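# Two-arm robot folds a napkin in half

## Task

Fold the napkin over on itself so that one edge lies on top of the opposite edge, leaving it halved.

## Robot and tools

Robot: two arms, left_arm and right_arm, each a six-joint arm ending in a two-finger parallel gripper. The fingers point along the gripper's +z axis and close along its y axis. end_effector_position is the spot between the finger pads, about 1 cm short of the tips. In the scene frame the left_arm base sits at (+0.040, +0.364, 0) m and the right_arm base at (-0.034, -0.310, 0) m. The scene frame has its origin at table height between the arms, +x reaching out over the table, +z up, and left_arm toward +y. Arm names do not match image sides. Camera stands are behind the arms.

Frames: every hand pose, velocity, target and wrist-camera pose an arm reports is in that arm's own base frame. Offsets you send use that arm's base axes, and rotations turn about the Hand target position. Table and fixed cameras use the scene frame. Printed positions and orientations may be off by a few centimetres, more at long reach.

The 14-number row (shared by execute_actions and move): numbers in [-1, 1], always 14 even if one arm moves. Order: dx, dy, dz, rx, ry, rz, opening for left_arm, then the same seven for right_arm. dx..rz are an offset, not a pose: they are measured from that arm's Hand target as it stood when the action or move began. 1.0 equals 0.6 m for dx, dy, dz and 180 degrees for rx, ry, rz, which together form one rotation vector. A translation longer than 1.0 is shortened along its direction. The opening is absolute: +1 fully open (0.093 m), -1 closed. Sending 0 for an arm's six pose numbers asks nothing new of it, but its opening number is always a real command, so repeat the current opening to leave the fingers alone.

execute_actions(actions, cameras): actions is a list of actions; each action is a list of up to 15 rows, one per 1/30 s step; a short action keeps its final row until step 15. All rows in one action count from the same start pose, not from the row before; a fresh action starts from the Hand target then in force, so repeating an offset moves further. An empty actions list returns state and all camera images, the scene number and other details. cameras: list of names, ["all"], [] or null.

move(target, speed, blend, opening_speed, grip_force, blocking, cameras): drives each gripper in a straight line toward target, one 14-number row or a list of up to 15 rows, each counted from the same starting Hand targets. speed is path top speed in m/s, 0.002 to 2.9, default 0.25 (turns up to twice that in rad/s); one value or one per target. blend in metres rounds corners of a list; 0 stops at each point. opening_speed (0.2 or more, per second on the -1..+1 scale) ramps the fingers. grip_force in newtons per pad, 10 to 50, one value or one per arm; it persists, and lower forces close slowly. blocking=false returns after about 0.5 s while the move continues. Paths do not avoid obstacles or the other arm; grippers lag and stray more at high speed. Do not route a path near an arm's own base; go around it. A move is capped at 10 s. The result adds a move: line giving the ending (done, off_target, moving, held, fault) and any limits (limits=paced means the pose was clipped, limits=held means steps were withheld). done means at rest within 10 mm and 2 degrees.

wait(seconds): 0 to 3600; lets time pass, a running move carries on. stop(): brakes the current move. zoom_image(camera, region): camera is cam_left_wrist or cam_right_wrist (both 896x504); region [x0, y0, x1, y1] in pixels from top-left, at most 504 by 504, on the latest image. read_manual(section): licence texts only. finished_scene(scene): ends the scene for good; pass its number (1 or 2); the napkin must stay folded without the robot.

Results: each arm's end_effector_position (m) and end_effector_quat_wxyz, Hand target (the last commanded pose after clipping, from which the next offsets count), Tool commands, grip_measured (+1 open, -1 closed; pads meet near -0.94, each millimetre of object width adds about 0.0208), Joint positions (the last entry is finger opening in metres), joint velocities (may read within noise or be omitted), joint torques, motor warnings and camera calibration for pictures shown.

Behaviour: the controller limits each step's orientation change to 40 degrees from the measured one. Friction and weight can leave the gripper short, low or tilted; check position and tilt after moves and correct. Tiny moves may not happen or go sideways. A gripper blocked by something keeps pushing until commanded back past it. Motors heat when holding loads, stretched or pushing; MOTOR HOT appears at 75 °C, a fault folding the arm at 90 °C.

Avoid: the napkin leaving the table, dropping or releasing moving items, fast impacts, hard pushes into the table or heavy fixed things, and any contact or press between the two arms or closing one gripper on the other's fingers. Smooth, low-effort, quick motion is preferred.

Each tool is called after "Emit:" in YAML: its name, and indented under it one key for each argument.

## Session

Emit:
execute_actions:
  actions: []
  cameras: ["all"]

Scene clock: 0.00 s.
left_arm: end_effector_position=(+0.3155, -0.1290, +0.0971) grip_measured=+1.000 end_effector_quat_wxyz=(+0.423, -0.120, +0.887, -0.143) | right_arm: end_effector_position=(+0.3438, +0.1254, +0.1030) grip_measured=+1.000 end_effector_quat_wxyz=(+0.457, +0.152, +0.857, +0.184)
Joint positions: left_arm=[-0.514 1.219 0.497 0.051 -0.256 -0.658 0.093] | right_arm=[0.441 1.306 0.478 0.276 0.2 0.68 0.093]
Joint velocities: within noise
Joint torques (N m): no reading
Heat: left arm: 30 °C; right arm: 30 °C.
Hand target: left_arm +0.3224, -0.1322, +0.1129; +0.443, -0.121, +0.875, -0.154 | right_arm +0.3485, +0.1271, +0.1150; +0.471, +0.151, +0.848, +0.191
Tool commands: left_gripper/opening=+1.0 right_gripper/opening=+1.0

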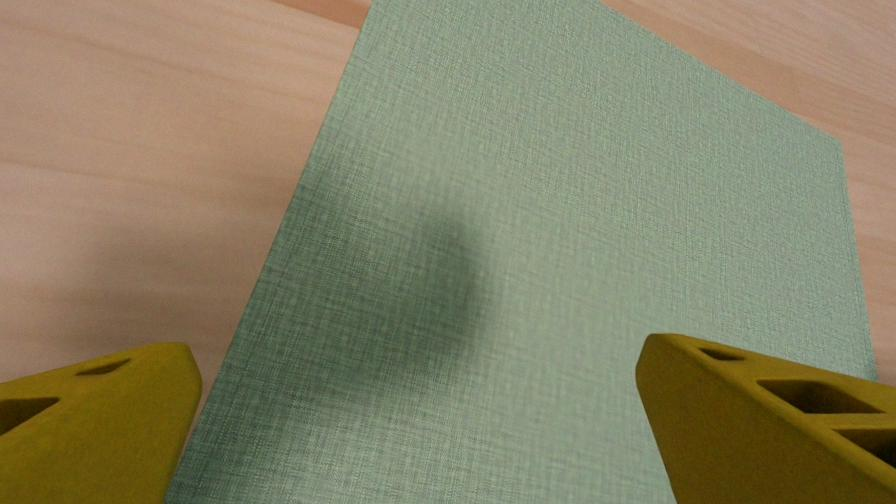

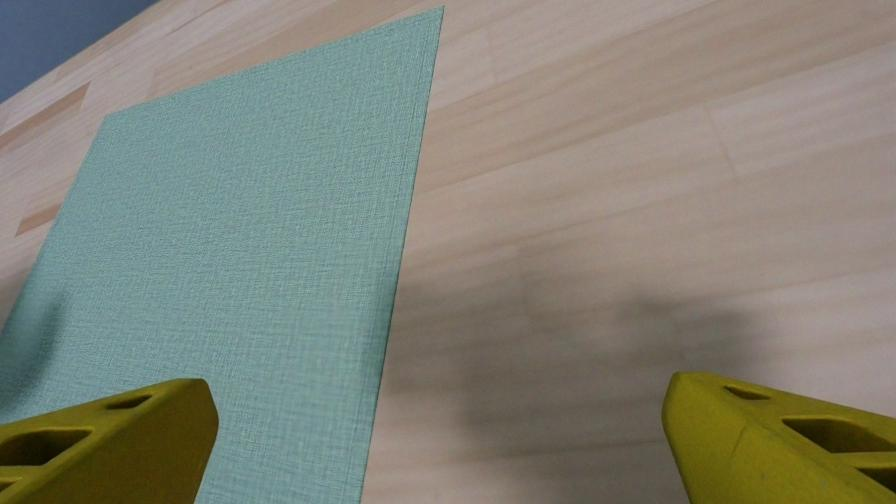

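Emit:
move:
  target: [-0.104, -0.053, 0.145, 0.1122, 0.1848, -0.0601, 1, -0.064, 0.088, 0.1417, -0.1403, 0.2073, 0.0756, 1]
  speed: 0.3
  cameras: ["all"]

Scene clock: 14.27 s.
left_arm: end_effector_position=(+0.2575, -0.1596, +0.1911) grip_measured=+1.000 end_effector_quat_wxyz=(+0.170, -0.002, +0.985, +0.009) | right_arm: end_effector_position=(+0.3102, +0.1780, +0.1925) grip_measured=+1.000 end_effector_quat_wxyz=(+0.172, +0.010, +0.985, +0.000)
Joint positions: left_arm=[-0.68 1.463 1.404 -1.253 -0.226 -0.654 0.093] | right_arm=[0.615 1.65 1.59 -1.227 0.2 0.606 0.093]
Joint torques (N m): left_arm=[-0.43 -4.29 9.24 0.74 -0.02 0.04] | right_arm=[0.2 -6.64 9.42 0.6 0.03 -0.05]
Heat: left arm: 33 °C; right arm: 33 °C.
Hand target: left_arm +0.2600, -0.1640, +0.1999; +0.173, +0.000, +0.985, +0.000 | right_arm +0.3101, +0.1799, +0.2000; +0.174, +0.000, +0.985, +0.000
Off the commanded pose: left_arm 0.010 m, 1 deg | right_arm 0.008 m, 1 deg.
move: done
cam_left_wrist: T_world_to_cam=[[-0.01645, -0.99986, -0.00413, -0.15574], [-0.97761, 0.01522, 0.20987, 0.24344], [-0.20977, 0.00749, -0.97772, 0.32992]] pos_world=[0.30463, -0.16189, 0.27083]
cam_right_wrist: T_world_to_cam=[[-0.01663, -0.99953, 0.02572, 0.17272], [-0.99012, 0.02005, 0.13875, 0.3102], [-0.1392, -0.02316, -0.98999, 0.32144]] pos_world=[0.35475, 0.17386, 0.27074]

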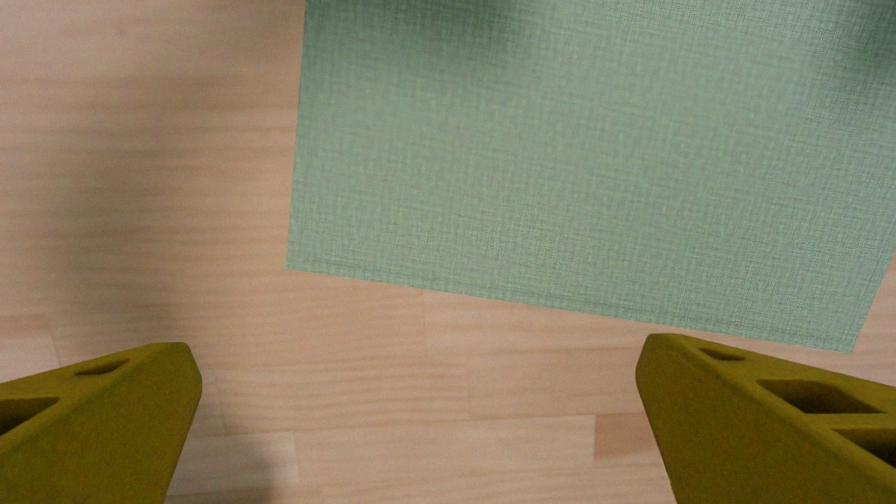

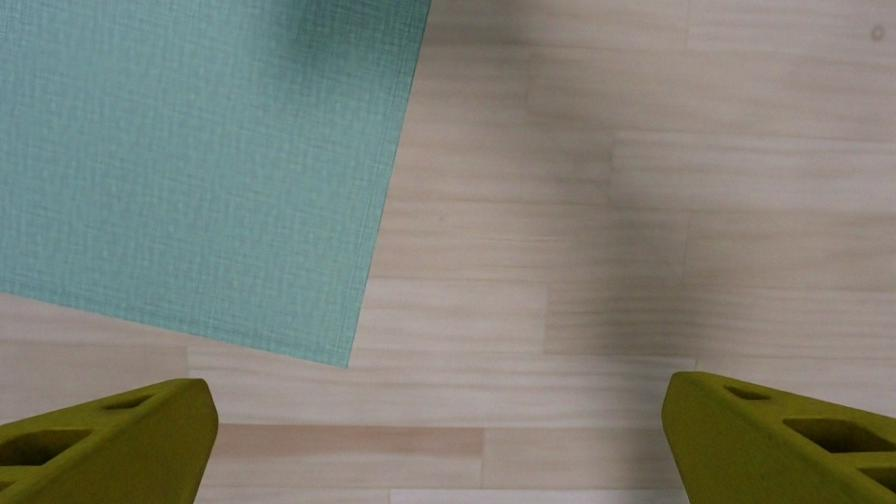

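Emit:
move:
  target: [-0.0298, 0.1455, -0.2165, 0.0107, 0.1103, -0.0608, -0.3, -0.0880, 0.1107, -0.2167, 0.01276, 0.1108, -0.0722, -0.3]
  speed: 0.25
  cameras: ["all"]

Scene clock: 23.50 s.
left_arm: end_effector_position=(+0.2356, -0.0732, +0.0702) grip_measured=-0.298 end_effector_quat_wxyz=(-0.010, +0.093, +0.996, +0.011) | right_arm: end_effector_position=(+0.2535, +0.2403, +0.0689) grip_measured=-0.297 end_effector_quat_wxyz=(-0.006, +0.105, +0.994, -0.015)
Joint positions: left_arm=[-0.313 1.529 1.029 -1.096 -0.017 -0.127 0.031] | right_arm=[0.764 1.918 1.477 -1.161 0.01 0.974 0.031]
Joint torques (N m): left_arm=[0.59 -4.71 5.57 0.6 0.16 0.14] | right_arm=[0.16 -9.24 5.67 0.48 -0.15 0.24]
Heat: left arm: 32 °C; right arm: 33 °C.
Hand target: left_arm +0.2421, -0.0767, +0.0700; +0.000, +0.097, +0.995, +0.000 | right_arm +0.2573, +0.2463, +0.0700; +0.000, +0.115, +0.993, +0.000
Off the commanded pose: left_arm 0.007 m, 2 deg | right_arm 0.007 m, 2 deg.
move: done
cam_left_wrist: T_world_to_cam=[[-0.20145, -0.9795, -0.0007, -0.0254], [-0.82186, 0.16864, 0.54415, 0.19706], [-0.53288, 0.11019, -0.83899, 0.28042]] pos_world=[0.30627, -0.08902, 0.12802]
cam_right_wrist: T_world_to_cam=[[-0.19605, -0.97889, 0.05769, 0.27564], [-0.85729, 0.19966, 0.47455, 0.1701], [-0.47605, 0.04358, -0.87834, 0.2544]] pos_world=[0.32097, 0.22478, 0.12682]

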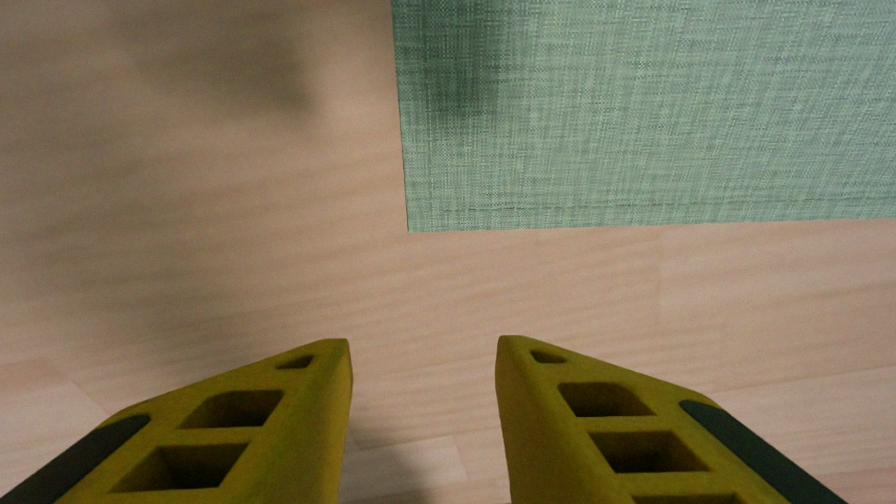

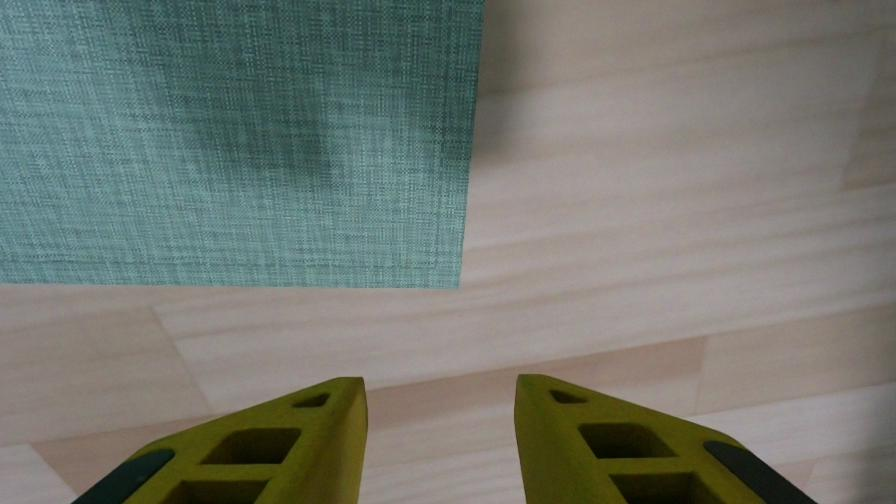

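Emit:
move:
  target: [0.0063, -0.0172, -0.07, -0.0076, -0.0057, 0, -0.3, -0.0017, 0.0148, -0.07, 0.0091, -0.0048, 0, -0.3]
  speed: 0.1
  cameras: ["all"]

Scene clock: 27.30 s.
left_arm: end_effector_position=(+0.2413, -0.0824, +0.0300) grip_measured=-0.298 end_effector_quat_wxyz=(+0.002, +0.100, +0.995, -0.001) | right_arm: end_effector_position=(+0.2528, +0.2489, +0.0288) grip_measured=-0.297 end_effector_quat_wxyz=(+0.001, +0.106, +0.994, +0.001)
Joint positions: left_arm=[-0.328 1.587 0.917 -0.895 0.001 -0.127 0.031] | right_arm=[0.777 1.949 1.354 -0.972 -0.001 0.99 0.031]
Joint torques (N m): left_arm=[-0.5 -4.66 5.04 0.68 0.17 -0.06] | right_arm=[0.27 -8.85 5.46 0.57 -0.16 0.23]
Heat: left arm: 31 °C; right arm: 33 °C.
Hand target: left_arm +0.2459, -0.0870, +0.0280; +0.010, +0.097, +0.995, -0.011 | right_arm +0.2563, +0.2552, +0.0280; +0.006, +0.115, +0.993, +0.015
Off the commanded pose: left_arm 0.007 m, 1 deg | right_arm 0.007 m, 2 deg.
move: done
cam_left_wrist: T_world_to_cam=[[-0.21657, -0.97604, 0.02098, -0.02999], [-0.83148, 0.19567, 0.51995, 0.23061], [-0.5116, 0.09516, -0.85394, 0.24477]] pos_world=[0.31048, -0.09769, 0.08974]
cam_right_wrist: T_world_to_cam=[[-0.1984, -0.97986, 0.02254, 0.2881], [-0.86544, 0.18594, 0.46523, 0.19257], [-0.46005, 0.07279, -0.8849, 0.20727]] pos_world=[0.31918, 0.2314, 0.08733]

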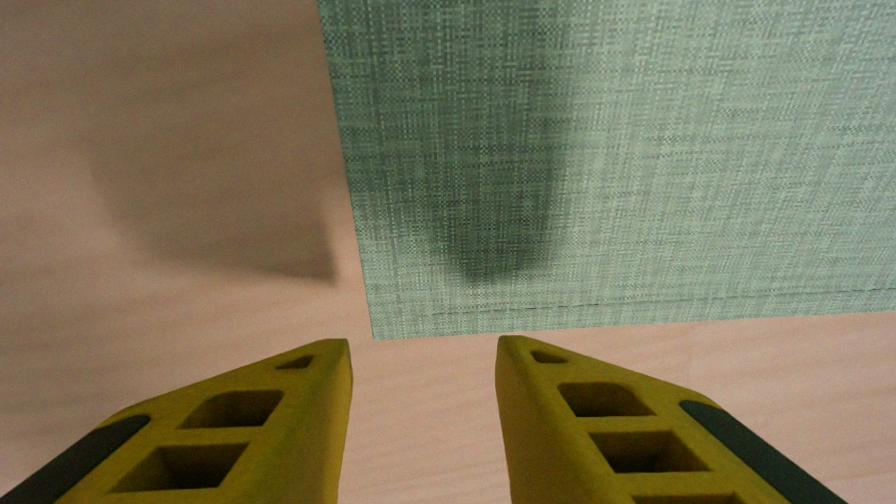

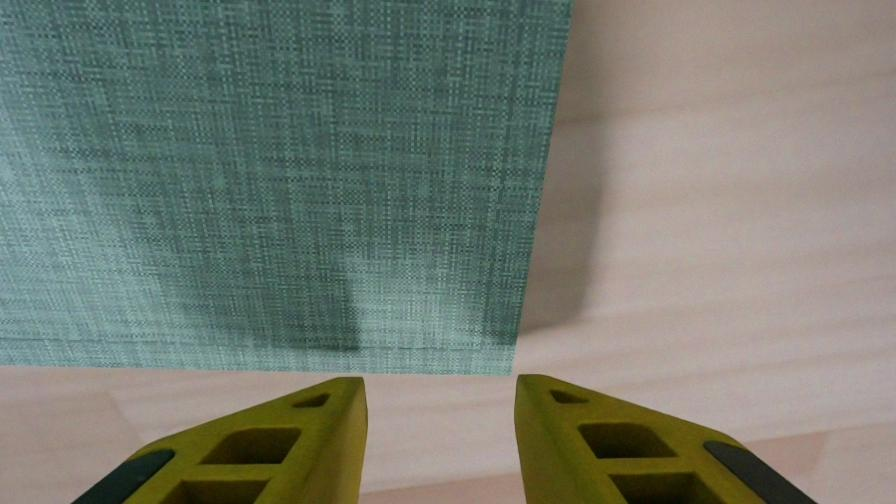

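Emit:
move:
  target: [-0.0053, -0.0100, -0.02, 0, 0, 0, -0.3, 0.0012, 0.0048, -0.02, 0, 0, 0, -0.3]
  speed: 0.06
  cameras: ["all"]

Scene clock: 30.83 s.
left_arm: end_effector_position=(+0.2378, -0.0890, +0.0177) grip_measured=-0.298 end_effector_quat_wxyz=(+0.002, +0.103, +0.995, -0.004) | right_arm: end_effector_position=(+0.2550, +0.2511, +0.0168) grip_measured=-0.297 end_effector_quat_wxyz=(+0.001, +0.108, +0.994, +0.002)
Joint positions: left_arm=[-0.354 1.606 0.882 -0.842 0.006 -0.147 0.031] | right_arm=[0.777 1.975 1.34 -0.931 -0.001 0.994 0.031]
Joint torques (N m): left_arm=[-0.42 -4.77 4.94 0.69 0.13 -0.07] | right_arm=[0.35 -8.91 5.37 0.57 -0.16 0.23]
Heat: left arm: 31 °C; right arm: 33 °C.
Hand target: left_arm +0.2427, -0.0930, +0.0160; +0.010, +0.097, +0.995, -0.011 | right_arm +0.2570, +0.2580, +0.0160; +0.006, +0.115, +0.993, +0.015
Off the commanded pose: left_arm 0.007 m, 1 deg | right_arm 0.007 m, 2 deg.
move: done
cam_left_wrist: T_world_to_cam=[[-0.22253, -0.97459, 0.02559, -0.03554], [-0.82939, 0.20304, 0.52046, 0.23544], [-0.51243, 0.0946, -0.8535, 0.23324]] pos_world=[0.30688, -0.1045, 0.07744]
cam_right_wrist: T_world_to_cam=[[-0.20299, -0.97895, 0.02128, 0.29189], [-0.86507, 0.18948, 0.46448, 0.19861], [-0.45874, 0.07588, -0.88533, 0.19641]] pos_world=[0.32117, 0.23321, 0.07542]

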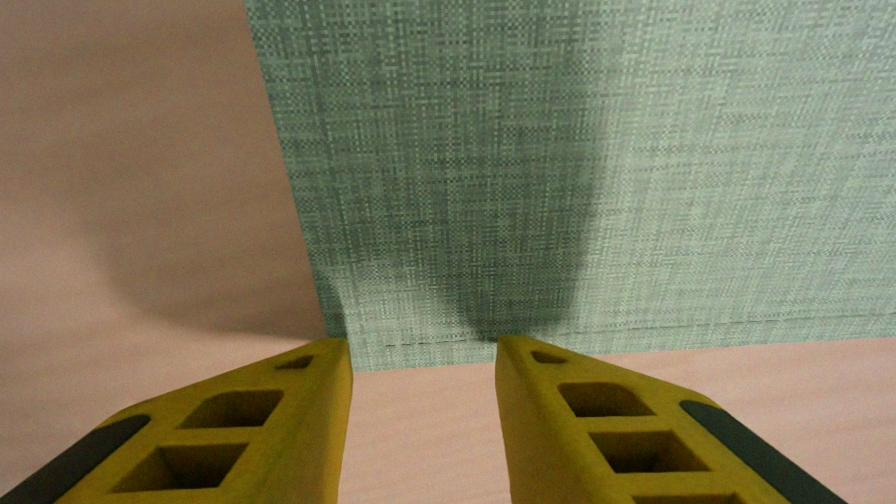

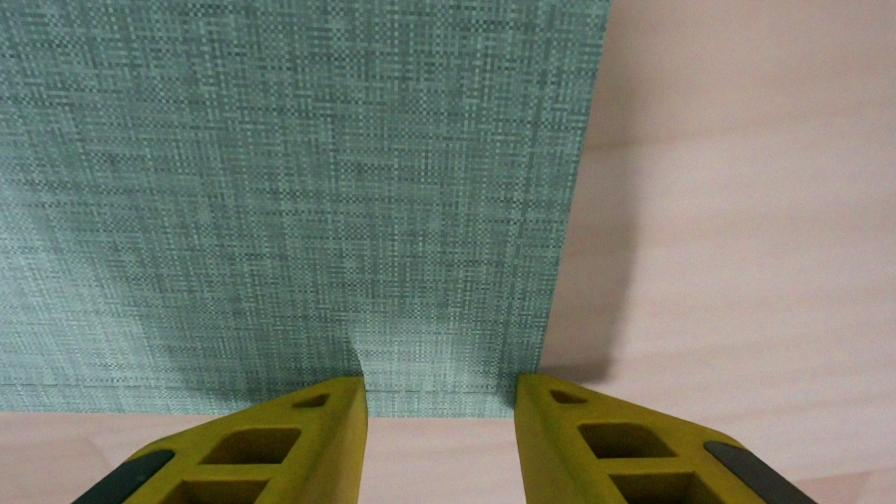

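Emit:
move:
  target: [0, 0, -0.0133, 0, 0, 0, -0.3, 0, 0, -0.0133, 0, 0, 0, -0.3]
  speed: 0.03

Emit:
move:
  target: [0, 0, -0.0067, 0, 0, 0, -0.3, 0, 0, -0.0067, 0, 0, 0, -0.3]
  speed: 0.03
  cameras: ["all"]

Scene clock: 32.33 s.
left_arm: end_effector_position=(+0.2369, -0.0886, +0.0111) grip_measured=-0.299 end_effector_quat_wxyz=(+0.000, +0.103, +0.995, -0.002) | right_arm: end_effector_position=(+0.2558, +0.2515, +0.0154) grip_measured=-0.297 end_effector_quat_wxyz=(+0.003, +0.109, +0.994, +0.005)
Joint positions: left_arm=[-0.356 1.62 0.867 -0.817 0.003 -0.15 0.031] | right_arm=[0.776 1.975 1.334 -0.919 -0.002 0.994 0.031]
Joint torques (N m): left_arm=[-0.4 -4.6 4.64 0.79 0.13 -0.06] | right_arm=[0.34 -7.97 4.36 0.75 -0.14 0.23]
Heat: left arm: 31 °C; right arm: 33 °C.
Hand target: left_arm +0.2427, -0.0930, +0.0080; +0.010, +0.097, +0.995, -0.011 | right_arm +0.2570, +0.2580, +0.0080; +0.006, +0.115, +0.993, +0.015
Off the commanded pose: left_arm 0.008 m, 2 deg | right_arm 0.010 m, 1 deg.
move: done

Scene clock: 33.13 s.
left_arm: end_effector_position=(+0.2371, -0.0886, +0.0107) grip_measured=-0.299 end_effector_quat_wxyz=(+0.001, +0.099, +0.995, -0.002) | right_arm: end_effector_position=(+0.2557, +0.2513, +0.0147) grip_measured=-0.297 end_effector_quat_wxyz=(+0.002, +0.110, +0.994, +0.006)
Joint positions: left_arm=[-0.356 1.62 0.865 -0.814 0.003 -0.157 0.031] | right_arm=[0.774 1.975 1.331 -0.915 -0.005 0.994 0.031]
Joint torques (N m): left_arm=[-0.39 -3.9 3.92 0.96 0.12 -0.06] | right_arm=[0.35 -7.46 3.78 0.88 -0.11 0.23]
Heat: left arm: 31 °C; right arm: 33 °C.
Hand target: left_arm +0.2427, -0.0930, +0.0040; +0.010, +0.097, +0.995, -0.011 | right_arm +0.2570, +0.2580, +0.0040; +0.006, +0.115, +0.993, +0.015
Off the commanded pose: left_arm 0.010 m, 2 deg | right_arm 0.013 m, 1 deg.
move: off_target (right_arm)
cam_left_wrist: T_world_to_cam=[[-0.21502, -0.97636, 0.02219, -0.03701], [-0.82995, 0.19466, 0.52277, 0.23773], [-0.51473, 0.09399, -0.85219, 0.2274]] pos_world=[0.3064, -0.10378, 0.07033]
cam_right_wrist: T_world_to_cam=[[-0.20596, -0.97847, 0.01359, 0.29298], [-0.86504, 0.18854, 0.46493, 0.20042], [-0.45748, 0.084, -0.88524, 0.19246]] pos_world=[0.32176, 0.23272, 0.07321]

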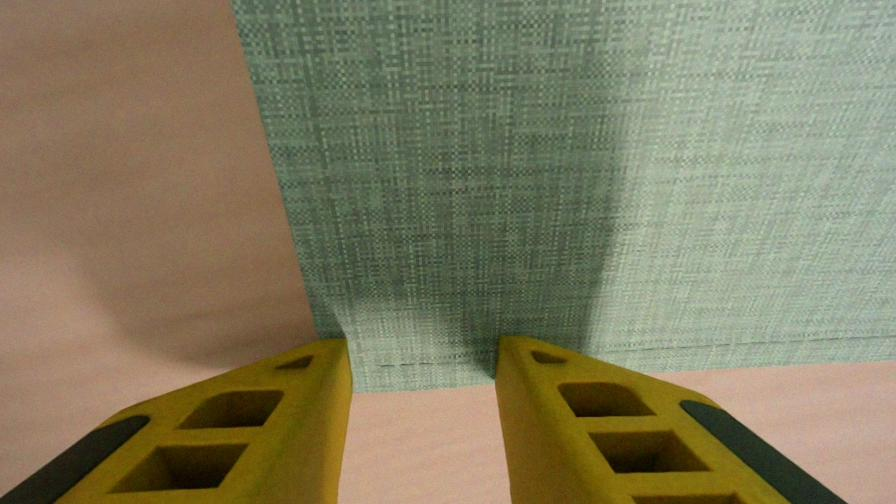

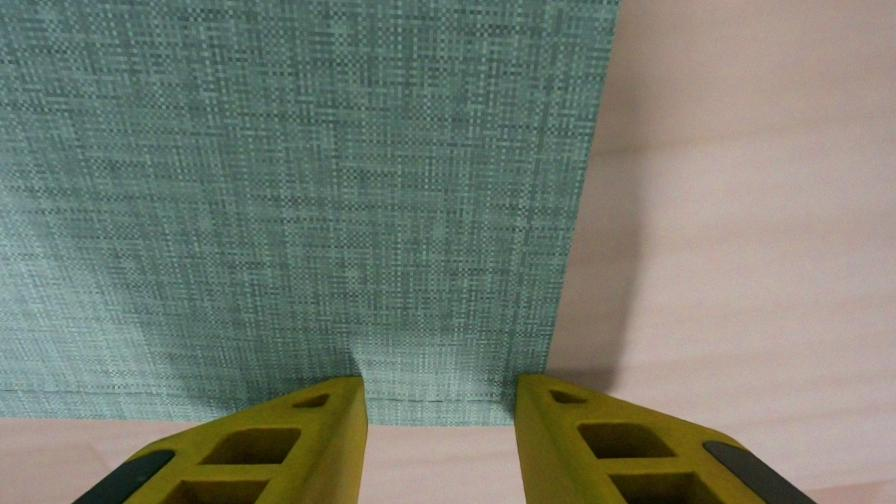

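Emit:
move:
  target: [0, 0, 0, 0, 0, 0, -1, 0, 0, 0, 0, 0, 0, -1]
  opening_speed: 0.8
  cameras: ["all"]

Scene clock: 35.13 s.
left_arm: end_effector_position=(+0.2404, -0.0860, +0.0107) grip_measured=-0.990 end_effector_quat_wxyz=(+0.006, +0.094, +0.996, +0.001) | right_arm: end_effector_position=(+0.2570, +0.2552, +0.0147) grip_measured=-0.984 end_effector_quat_wxyz=(+0.006, +0.107, +0.994, +0.012)
Joint positions: left_arm=[-0.347 1.62 0.865 -0.805 -0.005 -0.158 0] | right_arm=[0.779 1.975 1.331 -0.9 -0.007 0.994 0]
Joint torques (N m): left_arm=[-0.4 -3.9 3.93 0.87 0.22 -0.06] | right_arm=[0.32 -7.47 3.79 0.75 -0.1 0.23]
Heat: left arm: 31 °C; right arm: 33 °C.
Hand target: left_arm +0.2427, -0.0930, +0.0040; +0.010, +0.097, +0.995, -0.011 | right_arm +0.2570, +0.2580, +0.0040; +0.006, +0.115, +0.993, +0.015
Off the commanded pose: left_arm 0.010 m, 1 deg | right_arm 0.011 m, 1 deg.
move: done
cam_left_wrist: T_world_to_cam=[[-0.20469, -0.9787, 0.01588, -0.03634], [-0.83783, 0.18357, 0.51414, 0.24106], [-0.5061, 0.09193, -0.85756, 0.22672]] pos_world=[0.30927, -0.10066, 0.07107]
cam_right_wrist: T_world_to_cam=[[-0.20144, -0.9795, 0.00001, 0.29645], [-0.87046, 0.17902, 0.45854, 0.20466], [-0.44914, 0.09236, -0.88867, 0.18861]] pos_world=[0.32258, 0.23632, 0.07377]

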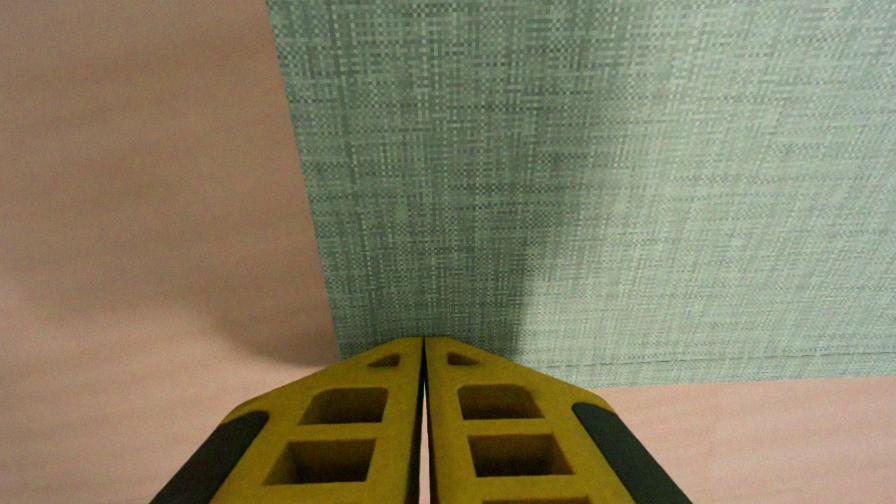

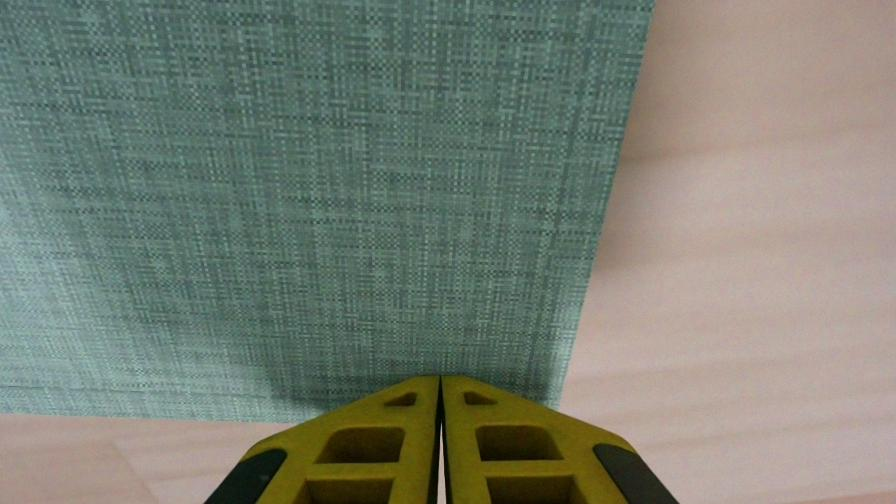

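Emit:
move:
  target:
    - [0, 0, 0.0333, 0, 0, 0, -1, 0, 0, 0.0333, 0, 0, 0, -1]
    - [-0.0017, 0.0088, 0.0333, -0.018, 0.0035, 0, -0.2, -0.0017, -0.0183, 0.0333, 0.0179, -0.0042, 0, -0.2]
  speed: 0.08
  cameras: ["all"]

Scene clock: 44.70 s.
left_arm: end_effector_position=(+0.2333, -0.0871, +0.0122) grip_measured=-0.202 end_effector_quat_wxyz=(-0.015, +0.095, +0.995, -0.033) | right_arm: end_effector_position=(+0.2515, +0.2469, +0.0154) grip_measured=-0.203 end_effector_quat_wxyz=(-0.002, +0.118, +0.993, +0.028)
Joint positions: left_arm=[-0.31 1.617 0.867 -0.836 0.07 -0.118 0.036] | right_arm=[0.757 1.928 1.265 -0.866 -0.039 0.996 0.035]
Joint torques (N m): left_arm=[0.49 -8.58 6.26 0.26 0.13 0.13] | right_arm=[-0.91 -11.49 4.75 0.49 -0.12 -0.07]
Heat: left arm: 31 °C; right arm: 34 °C.
Hand target: left_arm +0.2417, -0.0877, +0.0239; +0.008, +0.096, +0.995, -0.039 | right_arm +0.2560, +0.2471, +0.0239; +0.009, +0.115, +0.992, +0.044
Off the commanded pose: left_arm 0.014 m, 3 deg | right_arm 0.010 m, 2 deg.
move: off_target (left_arm); target 2's new opening was sent with left_arm's hand 0.015 m and 3 deg from that target
cam_left_wrist: T_world_to_cam=[[-0.2051, -0.97483, 0.0874, -0.03938], [-0.8121, 0.21934, 0.54072, 0.23135], [-0.54628, 0.03992, -0.83665, 0.22902]] pos_world=[0.30491, -0.09828, 0.06996]
cam_right_wrist: T_world_to_cam=[[-0.22304, -0.97433, -0.03064, 0.29172], [-0.86117, 0.18221, 0.47453, 0.19777], [-0.45677, 0.13222, -0.8797, 0.17941]] pos_world=[0.31732, 0.22447, 0.07291]

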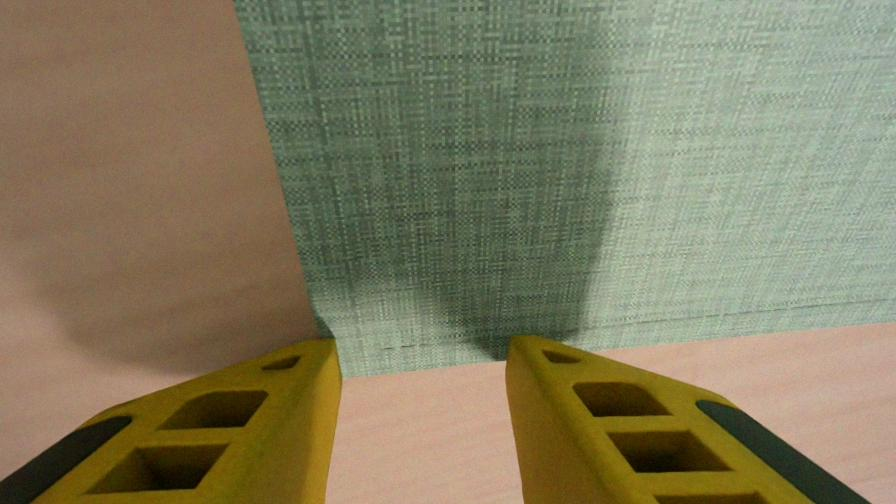

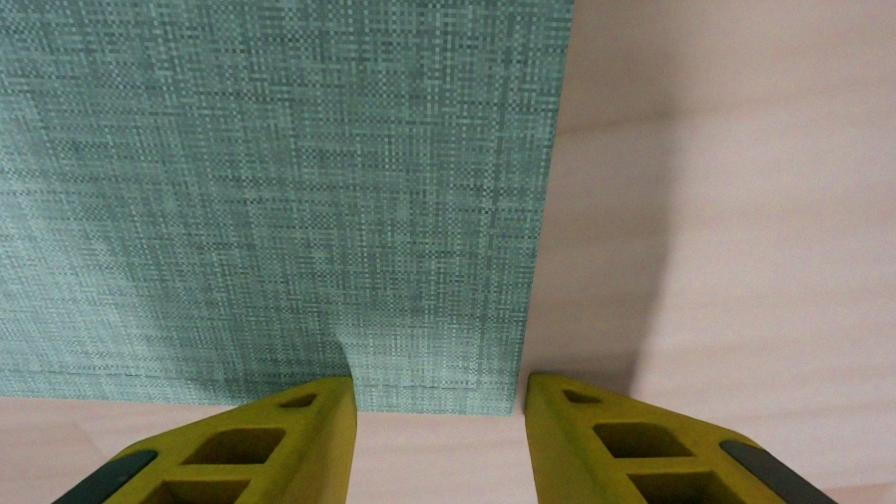

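Emit:
move:
  target:
    - [0.0013, 0.0082, 0.0352, 0, 0, 0, -0.2, 0.0012, 0.0042, 0.0352, 0, 0, 0, -0.2]
    - [0.0013, 0.0082, -0.0098, 0, 0, 0, -0.2, 0.0012, 0.0042, -0.0098, 0, 0, 0, -0.2]
  speed: 0.1
  cameras: ["all"]

Scene clock: 47.73 s.
left_arm: end_effector_position=(+0.2376, -0.0800, +0.0206) grip_measured=-0.202 end_effector_quat_wxyz=(+0.000, +0.089, +0.995, -0.034) | right_arm: end_effector_position=(+0.2505, +0.2459, +0.0178) grip_measured=-0.203 end_effector_quat_wxyz=(+0.000, +0.118, +0.992, +0.031)
Joint positions: left_arm=[-0.281 1.581 0.868 -0.845 0.066 -0.103 0.036] | right_arm=[0.757 1.914 1.256 -0.865 -0.039 0.996 0.035]
Joint torques (N m): left_arm=[0.51 -4.3 4.94 0.7 0.14 0.15] | right_arm=[-0.53 -8.62 5.33 0.69 -0.12 -0.03]
Heat: left arm: 31 °C; right arm: 34 °C.
Hand target: left_arm +0.2425, -0.0828, +0.0181; +0.008, +0.096, +0.995, -0.039 | right_arm +0.2567, +0.2496, +0.0181; +0.009, +0.115, +0.992, +0.044
Off the commanded pose: left_arm 0.006 m, 1 deg | right_arm 0.007 m, 2 deg.
move: done
cam_left_wrist: T_world_to_cam=[[-0.19411, -0.97724, 0.08559, -0.03502], [-0.83027, 0.21013, 0.51623, 0.23286], [-0.52247, 0.02914, -0.85216, 0.23198]] pos_world=[0.30774, -0.08991, 0.08047]
cam_right_wrist: T_world_to_cam=[[-0.22293, -0.97418, -0.03573, 0.29066], [-0.86327, 0.18026, 0.47146, 0.19697], [-0.45285, 0.13594, -0.88116, 0.17929]] pos_world=[0.31603, 0.22327, 0.0755]

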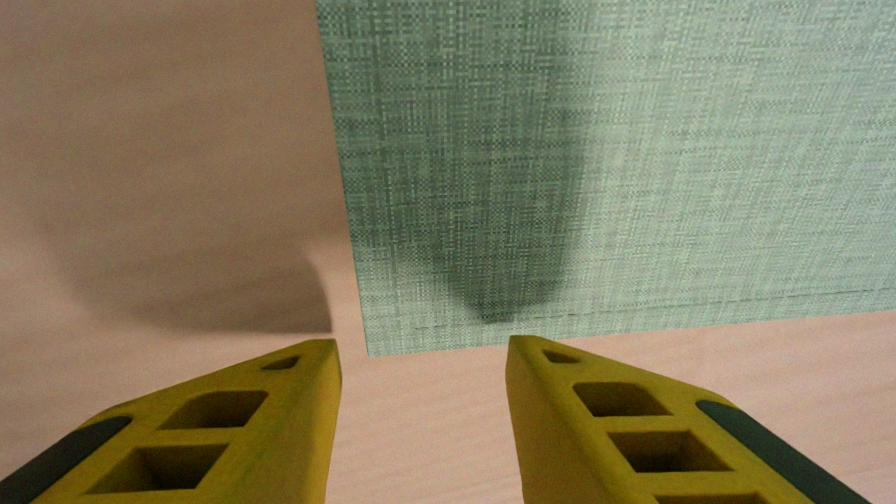

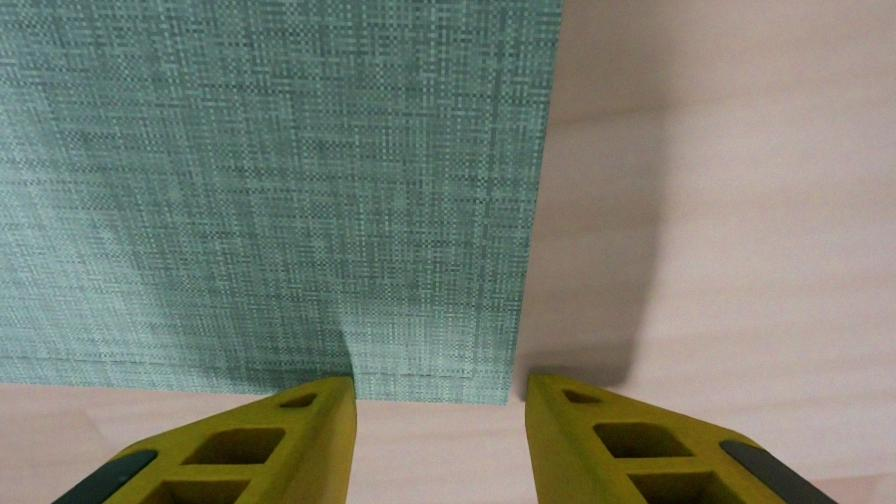

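Emit:
move:
  target: [0, 0, -0.0335, 0, 0, 0, -0.2, 0.0082, -0.0018, -0.0285, 0, 0, 0, -0.2]
  speed: 0.04
  cameras: ["all"]

Scene clock: 49.70 s.
left_arm: end_effector_position=(+0.2353, -0.0794, +0.0109) grip_measured=-0.202 end_effector_quat_wxyz=(-0.005, +0.090, +0.995, -0.033) | right_arm: end_effector_position=(+0.2519, +0.2471, +0.0150) grip_measured=-0.203 end_effector_quat_wxyz=(+0.001, +0.118, +0.992, +0.036)
Joint positions: left_arm=[-0.281 1.601 0.845 -0.813 0.066 -0.101 0.036] | right_arm=[0.754 1.918 1.25 -0.846 -0.045 0.993 0.035]
Joint torques (N m): left_arm=[0.51 -2.61 2.76 1.3 0.13 0.14] | right_arm=[-1.28 -5.93 3.81 1.13 -0.08 -0.13]
Heat: left arm: 31 °C; right arm: 35 °C.
Hand target: left_arm +0.2425, -0.0828, -0.0020; +0.008, +0.096, +0.995, -0.039 | right_arm +0.2616, +0.2485, +0.0010; +0.009, +0.115, +0.992, +0.044
Off the commanded pose: left_arm 0.015 m, 2 deg | right_arm 0.017 m, 1 deg.
move: off_target (left_arm, right_arm)
cam_left_wrist: T_world_to_cam=[[-0.19465, -0.97721, 0.08466, -0.03386], [-0.82462, 0.20977, 0.52536, 0.2343], [-0.53114, 0.03245, -0.84666, 0.22471]] pos_world=[0.30597, -0.08953, 0.07003]
cam_right_wrist: T_world_to_cam=[[-0.22256, -0.97386, -0.04546, 0.29205], [-0.86405, 0.17544, 0.47184, 0.2006], [-0.45153, 0.14429, -0.88051, 0.17496]] pos_world=[0.31733, 0.22398, 0.07268]

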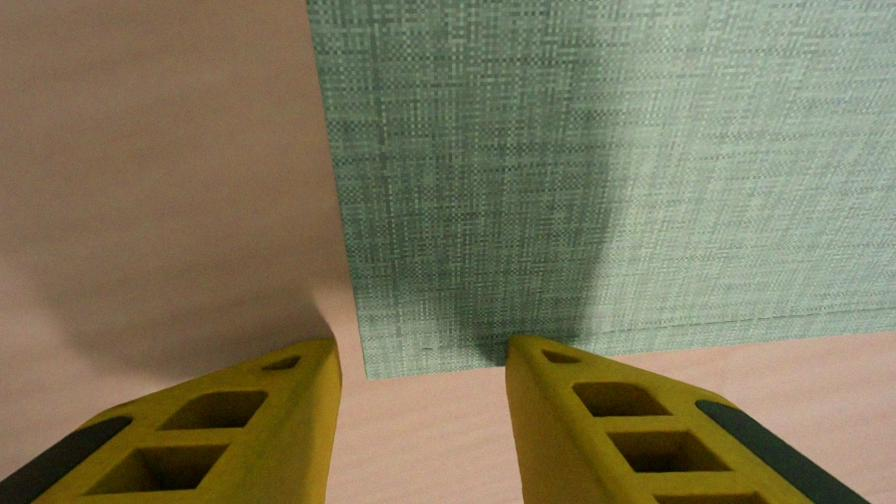

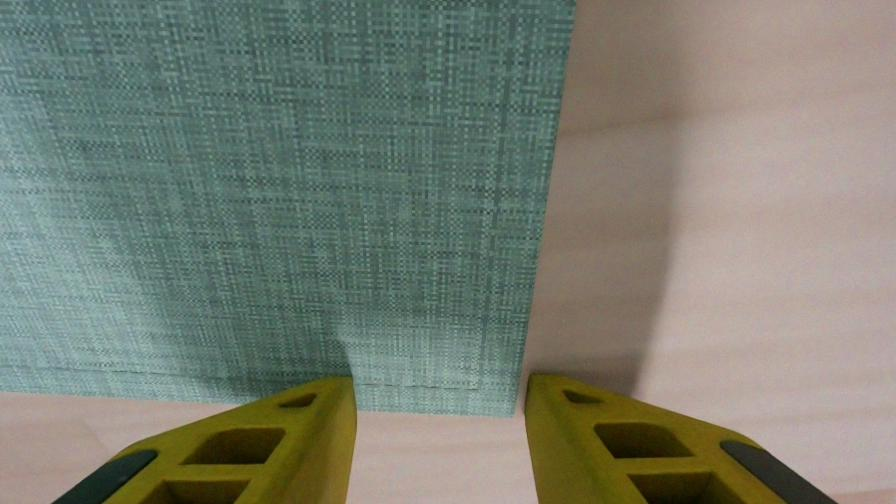

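Emit:
move:
  target: [0, 0, 0, 0, 0, 0, -0.6, 0, 0, 0, 0, 0, 0, -0.6]
  opening_speed: 0.5
  cameras: ["all"]

Scene clock: 51.37 s.
left_arm: end_effector_position=(+0.2373, -0.0711, +0.0100) grip_measured=-0.598 end_effector_quat_wxyz=(-0.002, +0.085, +0.996, -0.014) | right_arm: end_effector_position=(+0.2512, +0.2399, +0.0141) grip_measured=-0.596 end_effector_quat_wxyz=(-0.006, +0.125, +0.992, +0.028)
Joint positions: left_arm=[-0.272 1.601 0.842 -0.809 0.029 -0.101 0.016] | right_arm=[0.741 1.918 1.246 -0.865 -0.045 0.993 0.017]
Joint torques (N m): left_arm=[-0.23 -2.63 2.99 1.27 0.53 0.15] | right_arm=[-0.83 -5.93 4.08 1.26 -0.08 -0.11]
Heat: left arm: 31 °C; right arm: 34 °C.
Hand target: left_arm +0.2425, -0.0828, -0.0020; +0.008, +0.096, +0.995, -0.039 | right_arm +0.2616, +0.2485, +0.0010; +0.009, +0.115, +0.992, +0.044
Off the commanded pose: left_arm 0.018 m, 3 deg | right_arm 0.019 m, 3 deg.
move: done
cam_left_wrist: T_world_to_cam=[[-0.18622, -0.98133, 0.04807, -0.02724], [-0.83169, 0.18349, 0.52404, 0.2345], [-0.52307, 0.05761, -0.85034, 0.22462]] pos_world=[0.30745, -0.0827, 0.06943]
cam_right_wrist: T_world_to_cam=[[-0.23651, -0.97124, -0.02767, 0.28744], [-0.85401, 0.19421, 0.48264, 0.19452], [-0.46338, 0.13778, -0.87538, 0.1793]] pos_world=[0.31719, 0.21669, 0.07103]

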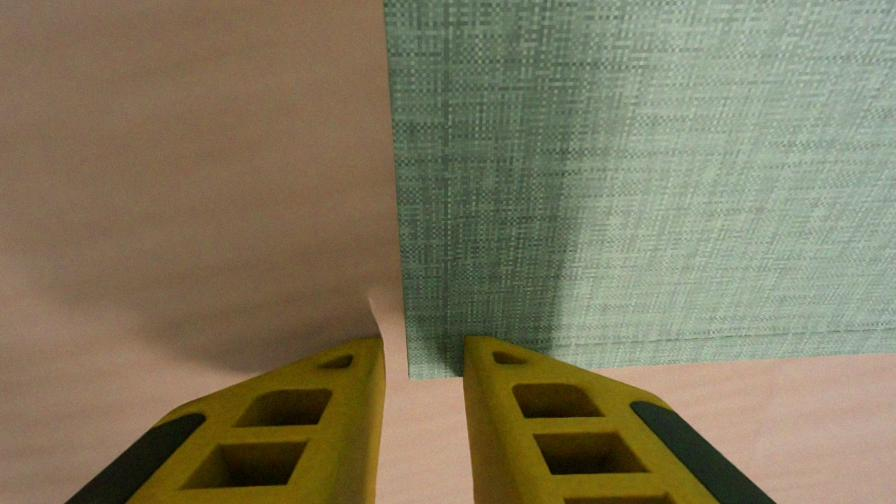

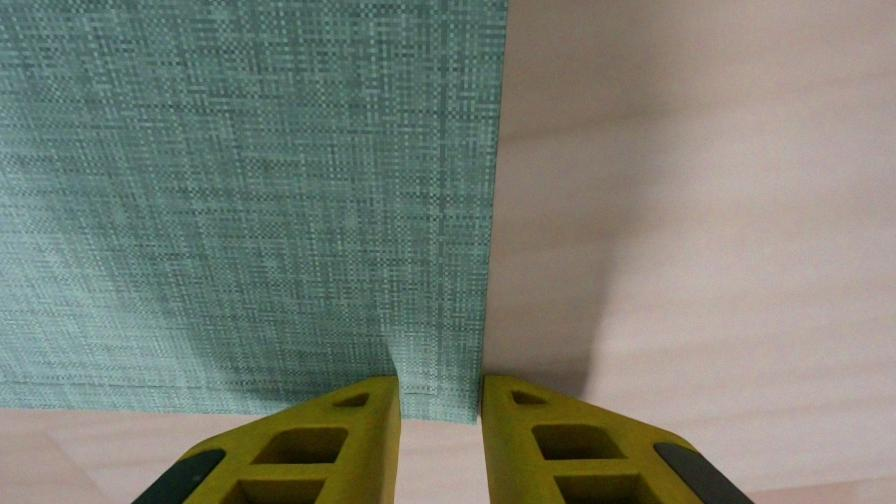

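Emit:
move:
  target:
    - [0.0038, -0.0058, 0.0783, 0.0104, -0.0020, 0, -0.2, 0.0065, -0.0015, 0.0733, -0.0081, 0.0019, 0, -0.2]
    - [0.0038, -0.0058, 0.03, 0.0104, -0.0020, 0, -0.2, 0.0065, -0.0015, 0.0317, -0.0081, 0.0019, 0, -0.2]
  speed: 0.1
  cameras: ["all"]

Scene clock: 56.50 s.
left_arm: end_effector_position=(+0.2392, -0.0857, +0.0183) grip_measured=-0.202 end_effector_quat_wxyz=(+0.000, +0.103, +0.994, -0.025) | right_arm: end_effector_position=(+0.2572, +0.2457, +0.0201) grip_measured=-0.203 end_effector_quat_wxyz=(-0.009, +0.122, +0.992, +0.025)
Joint positions: left_arm=[-0.311 1.601 0.879 -0.839 0.049 -0.106 0.036] | right_arm=[0.741 1.944 1.309 -0.909 -0.047 0.987 0.035]
Joint torques (N m): left_arm=[-0.44 -4.57 4.92 0.7 -0.07 -0.07] | right_arm=[-0.88 -8.8 5.52 0.63 0.07 -0.09]
Heat: left arm: 31 °C; right arm: 34 °C.
Hand target: left_arm +0.2448, -0.0863, +0.0160; +0.009, +0.097, +0.995, -0.023 | right_arm +0.2655, +0.2476, +0.0200; +0.008, +0.115, +0.993, +0.031
Off the commanded pose: left_arm 0.006 m, 1 deg | right_arm 0.009 m, 2 deg.
move: done
cam_left_wrist: T_world_to_cam=[[-0.22097, -0.97287, 0.06855, -0.03289], [-0.82524, 0.22397, 0.51848, 0.2365], [-0.51976, 0.058, -0.85234, 0.2328]] pos_world=[0.30891, -0.09847, 0.07806]
cam_right_wrist: T_world_to_cam=[[-0.23074, -0.97276, -0.02233, 0.29341], [-0.85211, 0.19094, 0.4873, 0.19583], [-0.46976, 0.13146, -0.87295, 0.18973]] pos_world=[0.3237, 0.22308, 0.07675]

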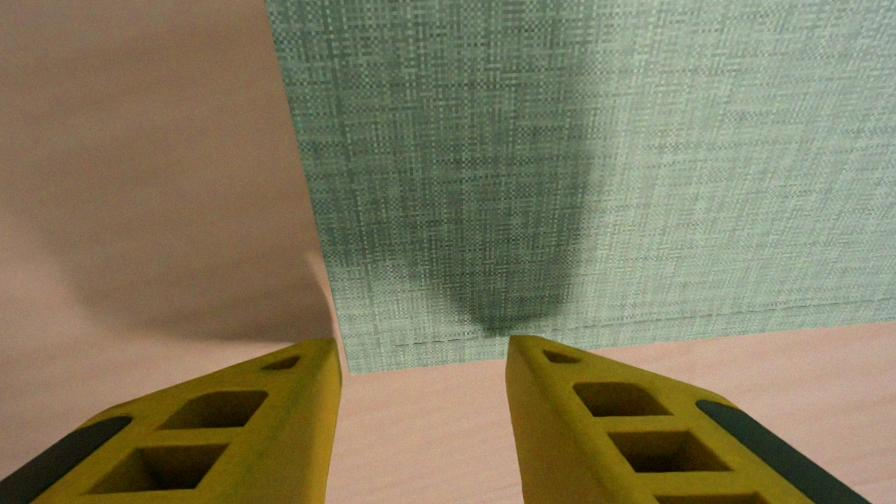

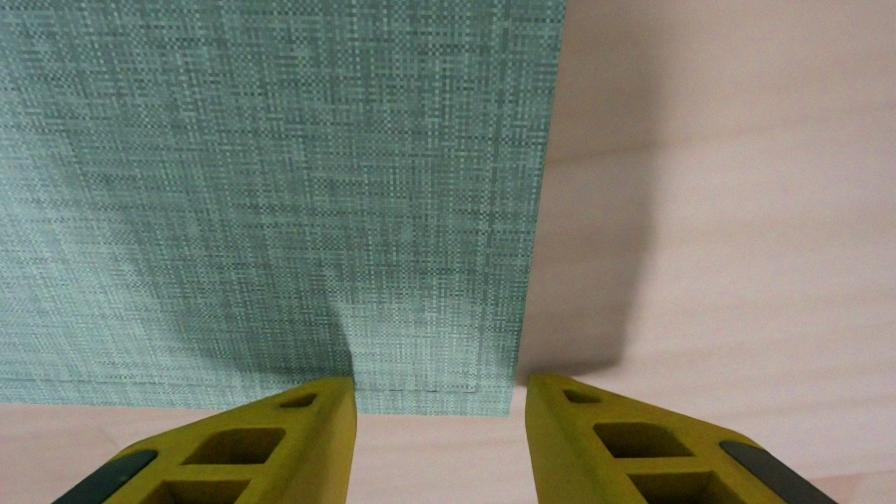

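Emit:
move:
  target: [0.0013, 0.0065, -0.0233, 0.0046, -0.0009, 0, -0.2, -0.0005, -0.0025, -0.0257, -0.0038, 0.0009, 0, -0.2]
  speed: 0.04
  cameras: ["all"]

Scene clock: 58.97 s.
left_arm: end_effector_position=(+0.2378, -0.0845, +0.0109) grip_measured=-0.202 end_effector_quat_wxyz=(-0.003, +0.099, +0.995, -0.021) | right_arm: end_effector_position=(+0.2578, +0.2453, +0.0145) grip_measured=-0.203 end_effector_quat_wxyz=(-0.005, +0.121, +0.992, +0.022)
Joint positions: left_arm=[-0.313 1.617 0.862 -0.814 0.043 -0.114 0.036] | right_arm=[0.744 1.954 1.299 -0.889 -0.036 0.987 0.035]
Joint torques (N m): left_arm=[0.12 -3.51 3.49 1.06 -0.09 0] | right_arm=[-0.83 -7.19 4 0.89 0.04 -0.08]
Heat: left arm: 31 °C; right arm: 34 °C.
Hand target: left_arm +0.2455, -0.0824, +0.0020; +0.010, +0.097, +0.995, -0.016 | right_arm +0.2652, +0.2461, +0.0046; +0.007, +0.115, +0.993, +0.024
Off the commanded pose: left_arm 0.012 m, 2 deg | right_arm 0.012 m, 2 deg.
move: off_target (left_arm, right_arm)
cam_left_wrist: T_world_to_cam=[[-0.21457, -0.97476, 0.06174, -0.03317], [-0.82358, 0.21455, 0.52505, 0.23768], [-0.52504, 0.06181, -0.84883, 0.22722]] pos_world=[0.30793, -0.09737, 0.07013]
cam_right_wrist: T_world_to_cam=[[-0.22787, -0.97356, -0.0163, 0.29246], [-0.85613, 0.19235, 0.47962, 0.20002], [-0.4638, 0.12324, -0.87733, 0.1857]] pos_world=[0.32401, 0.22337, 0.07175]

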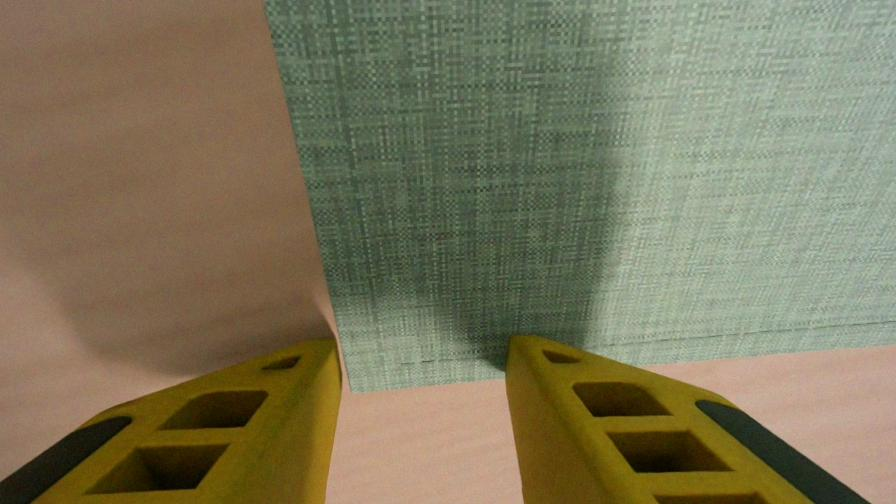

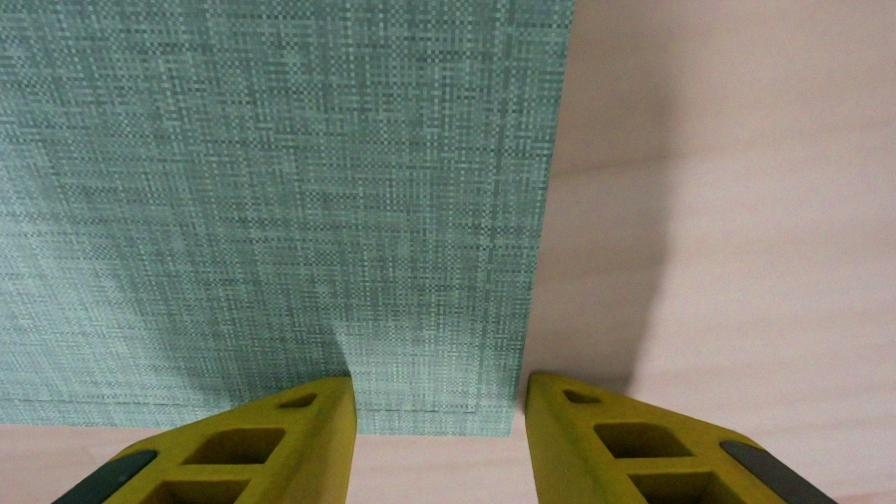

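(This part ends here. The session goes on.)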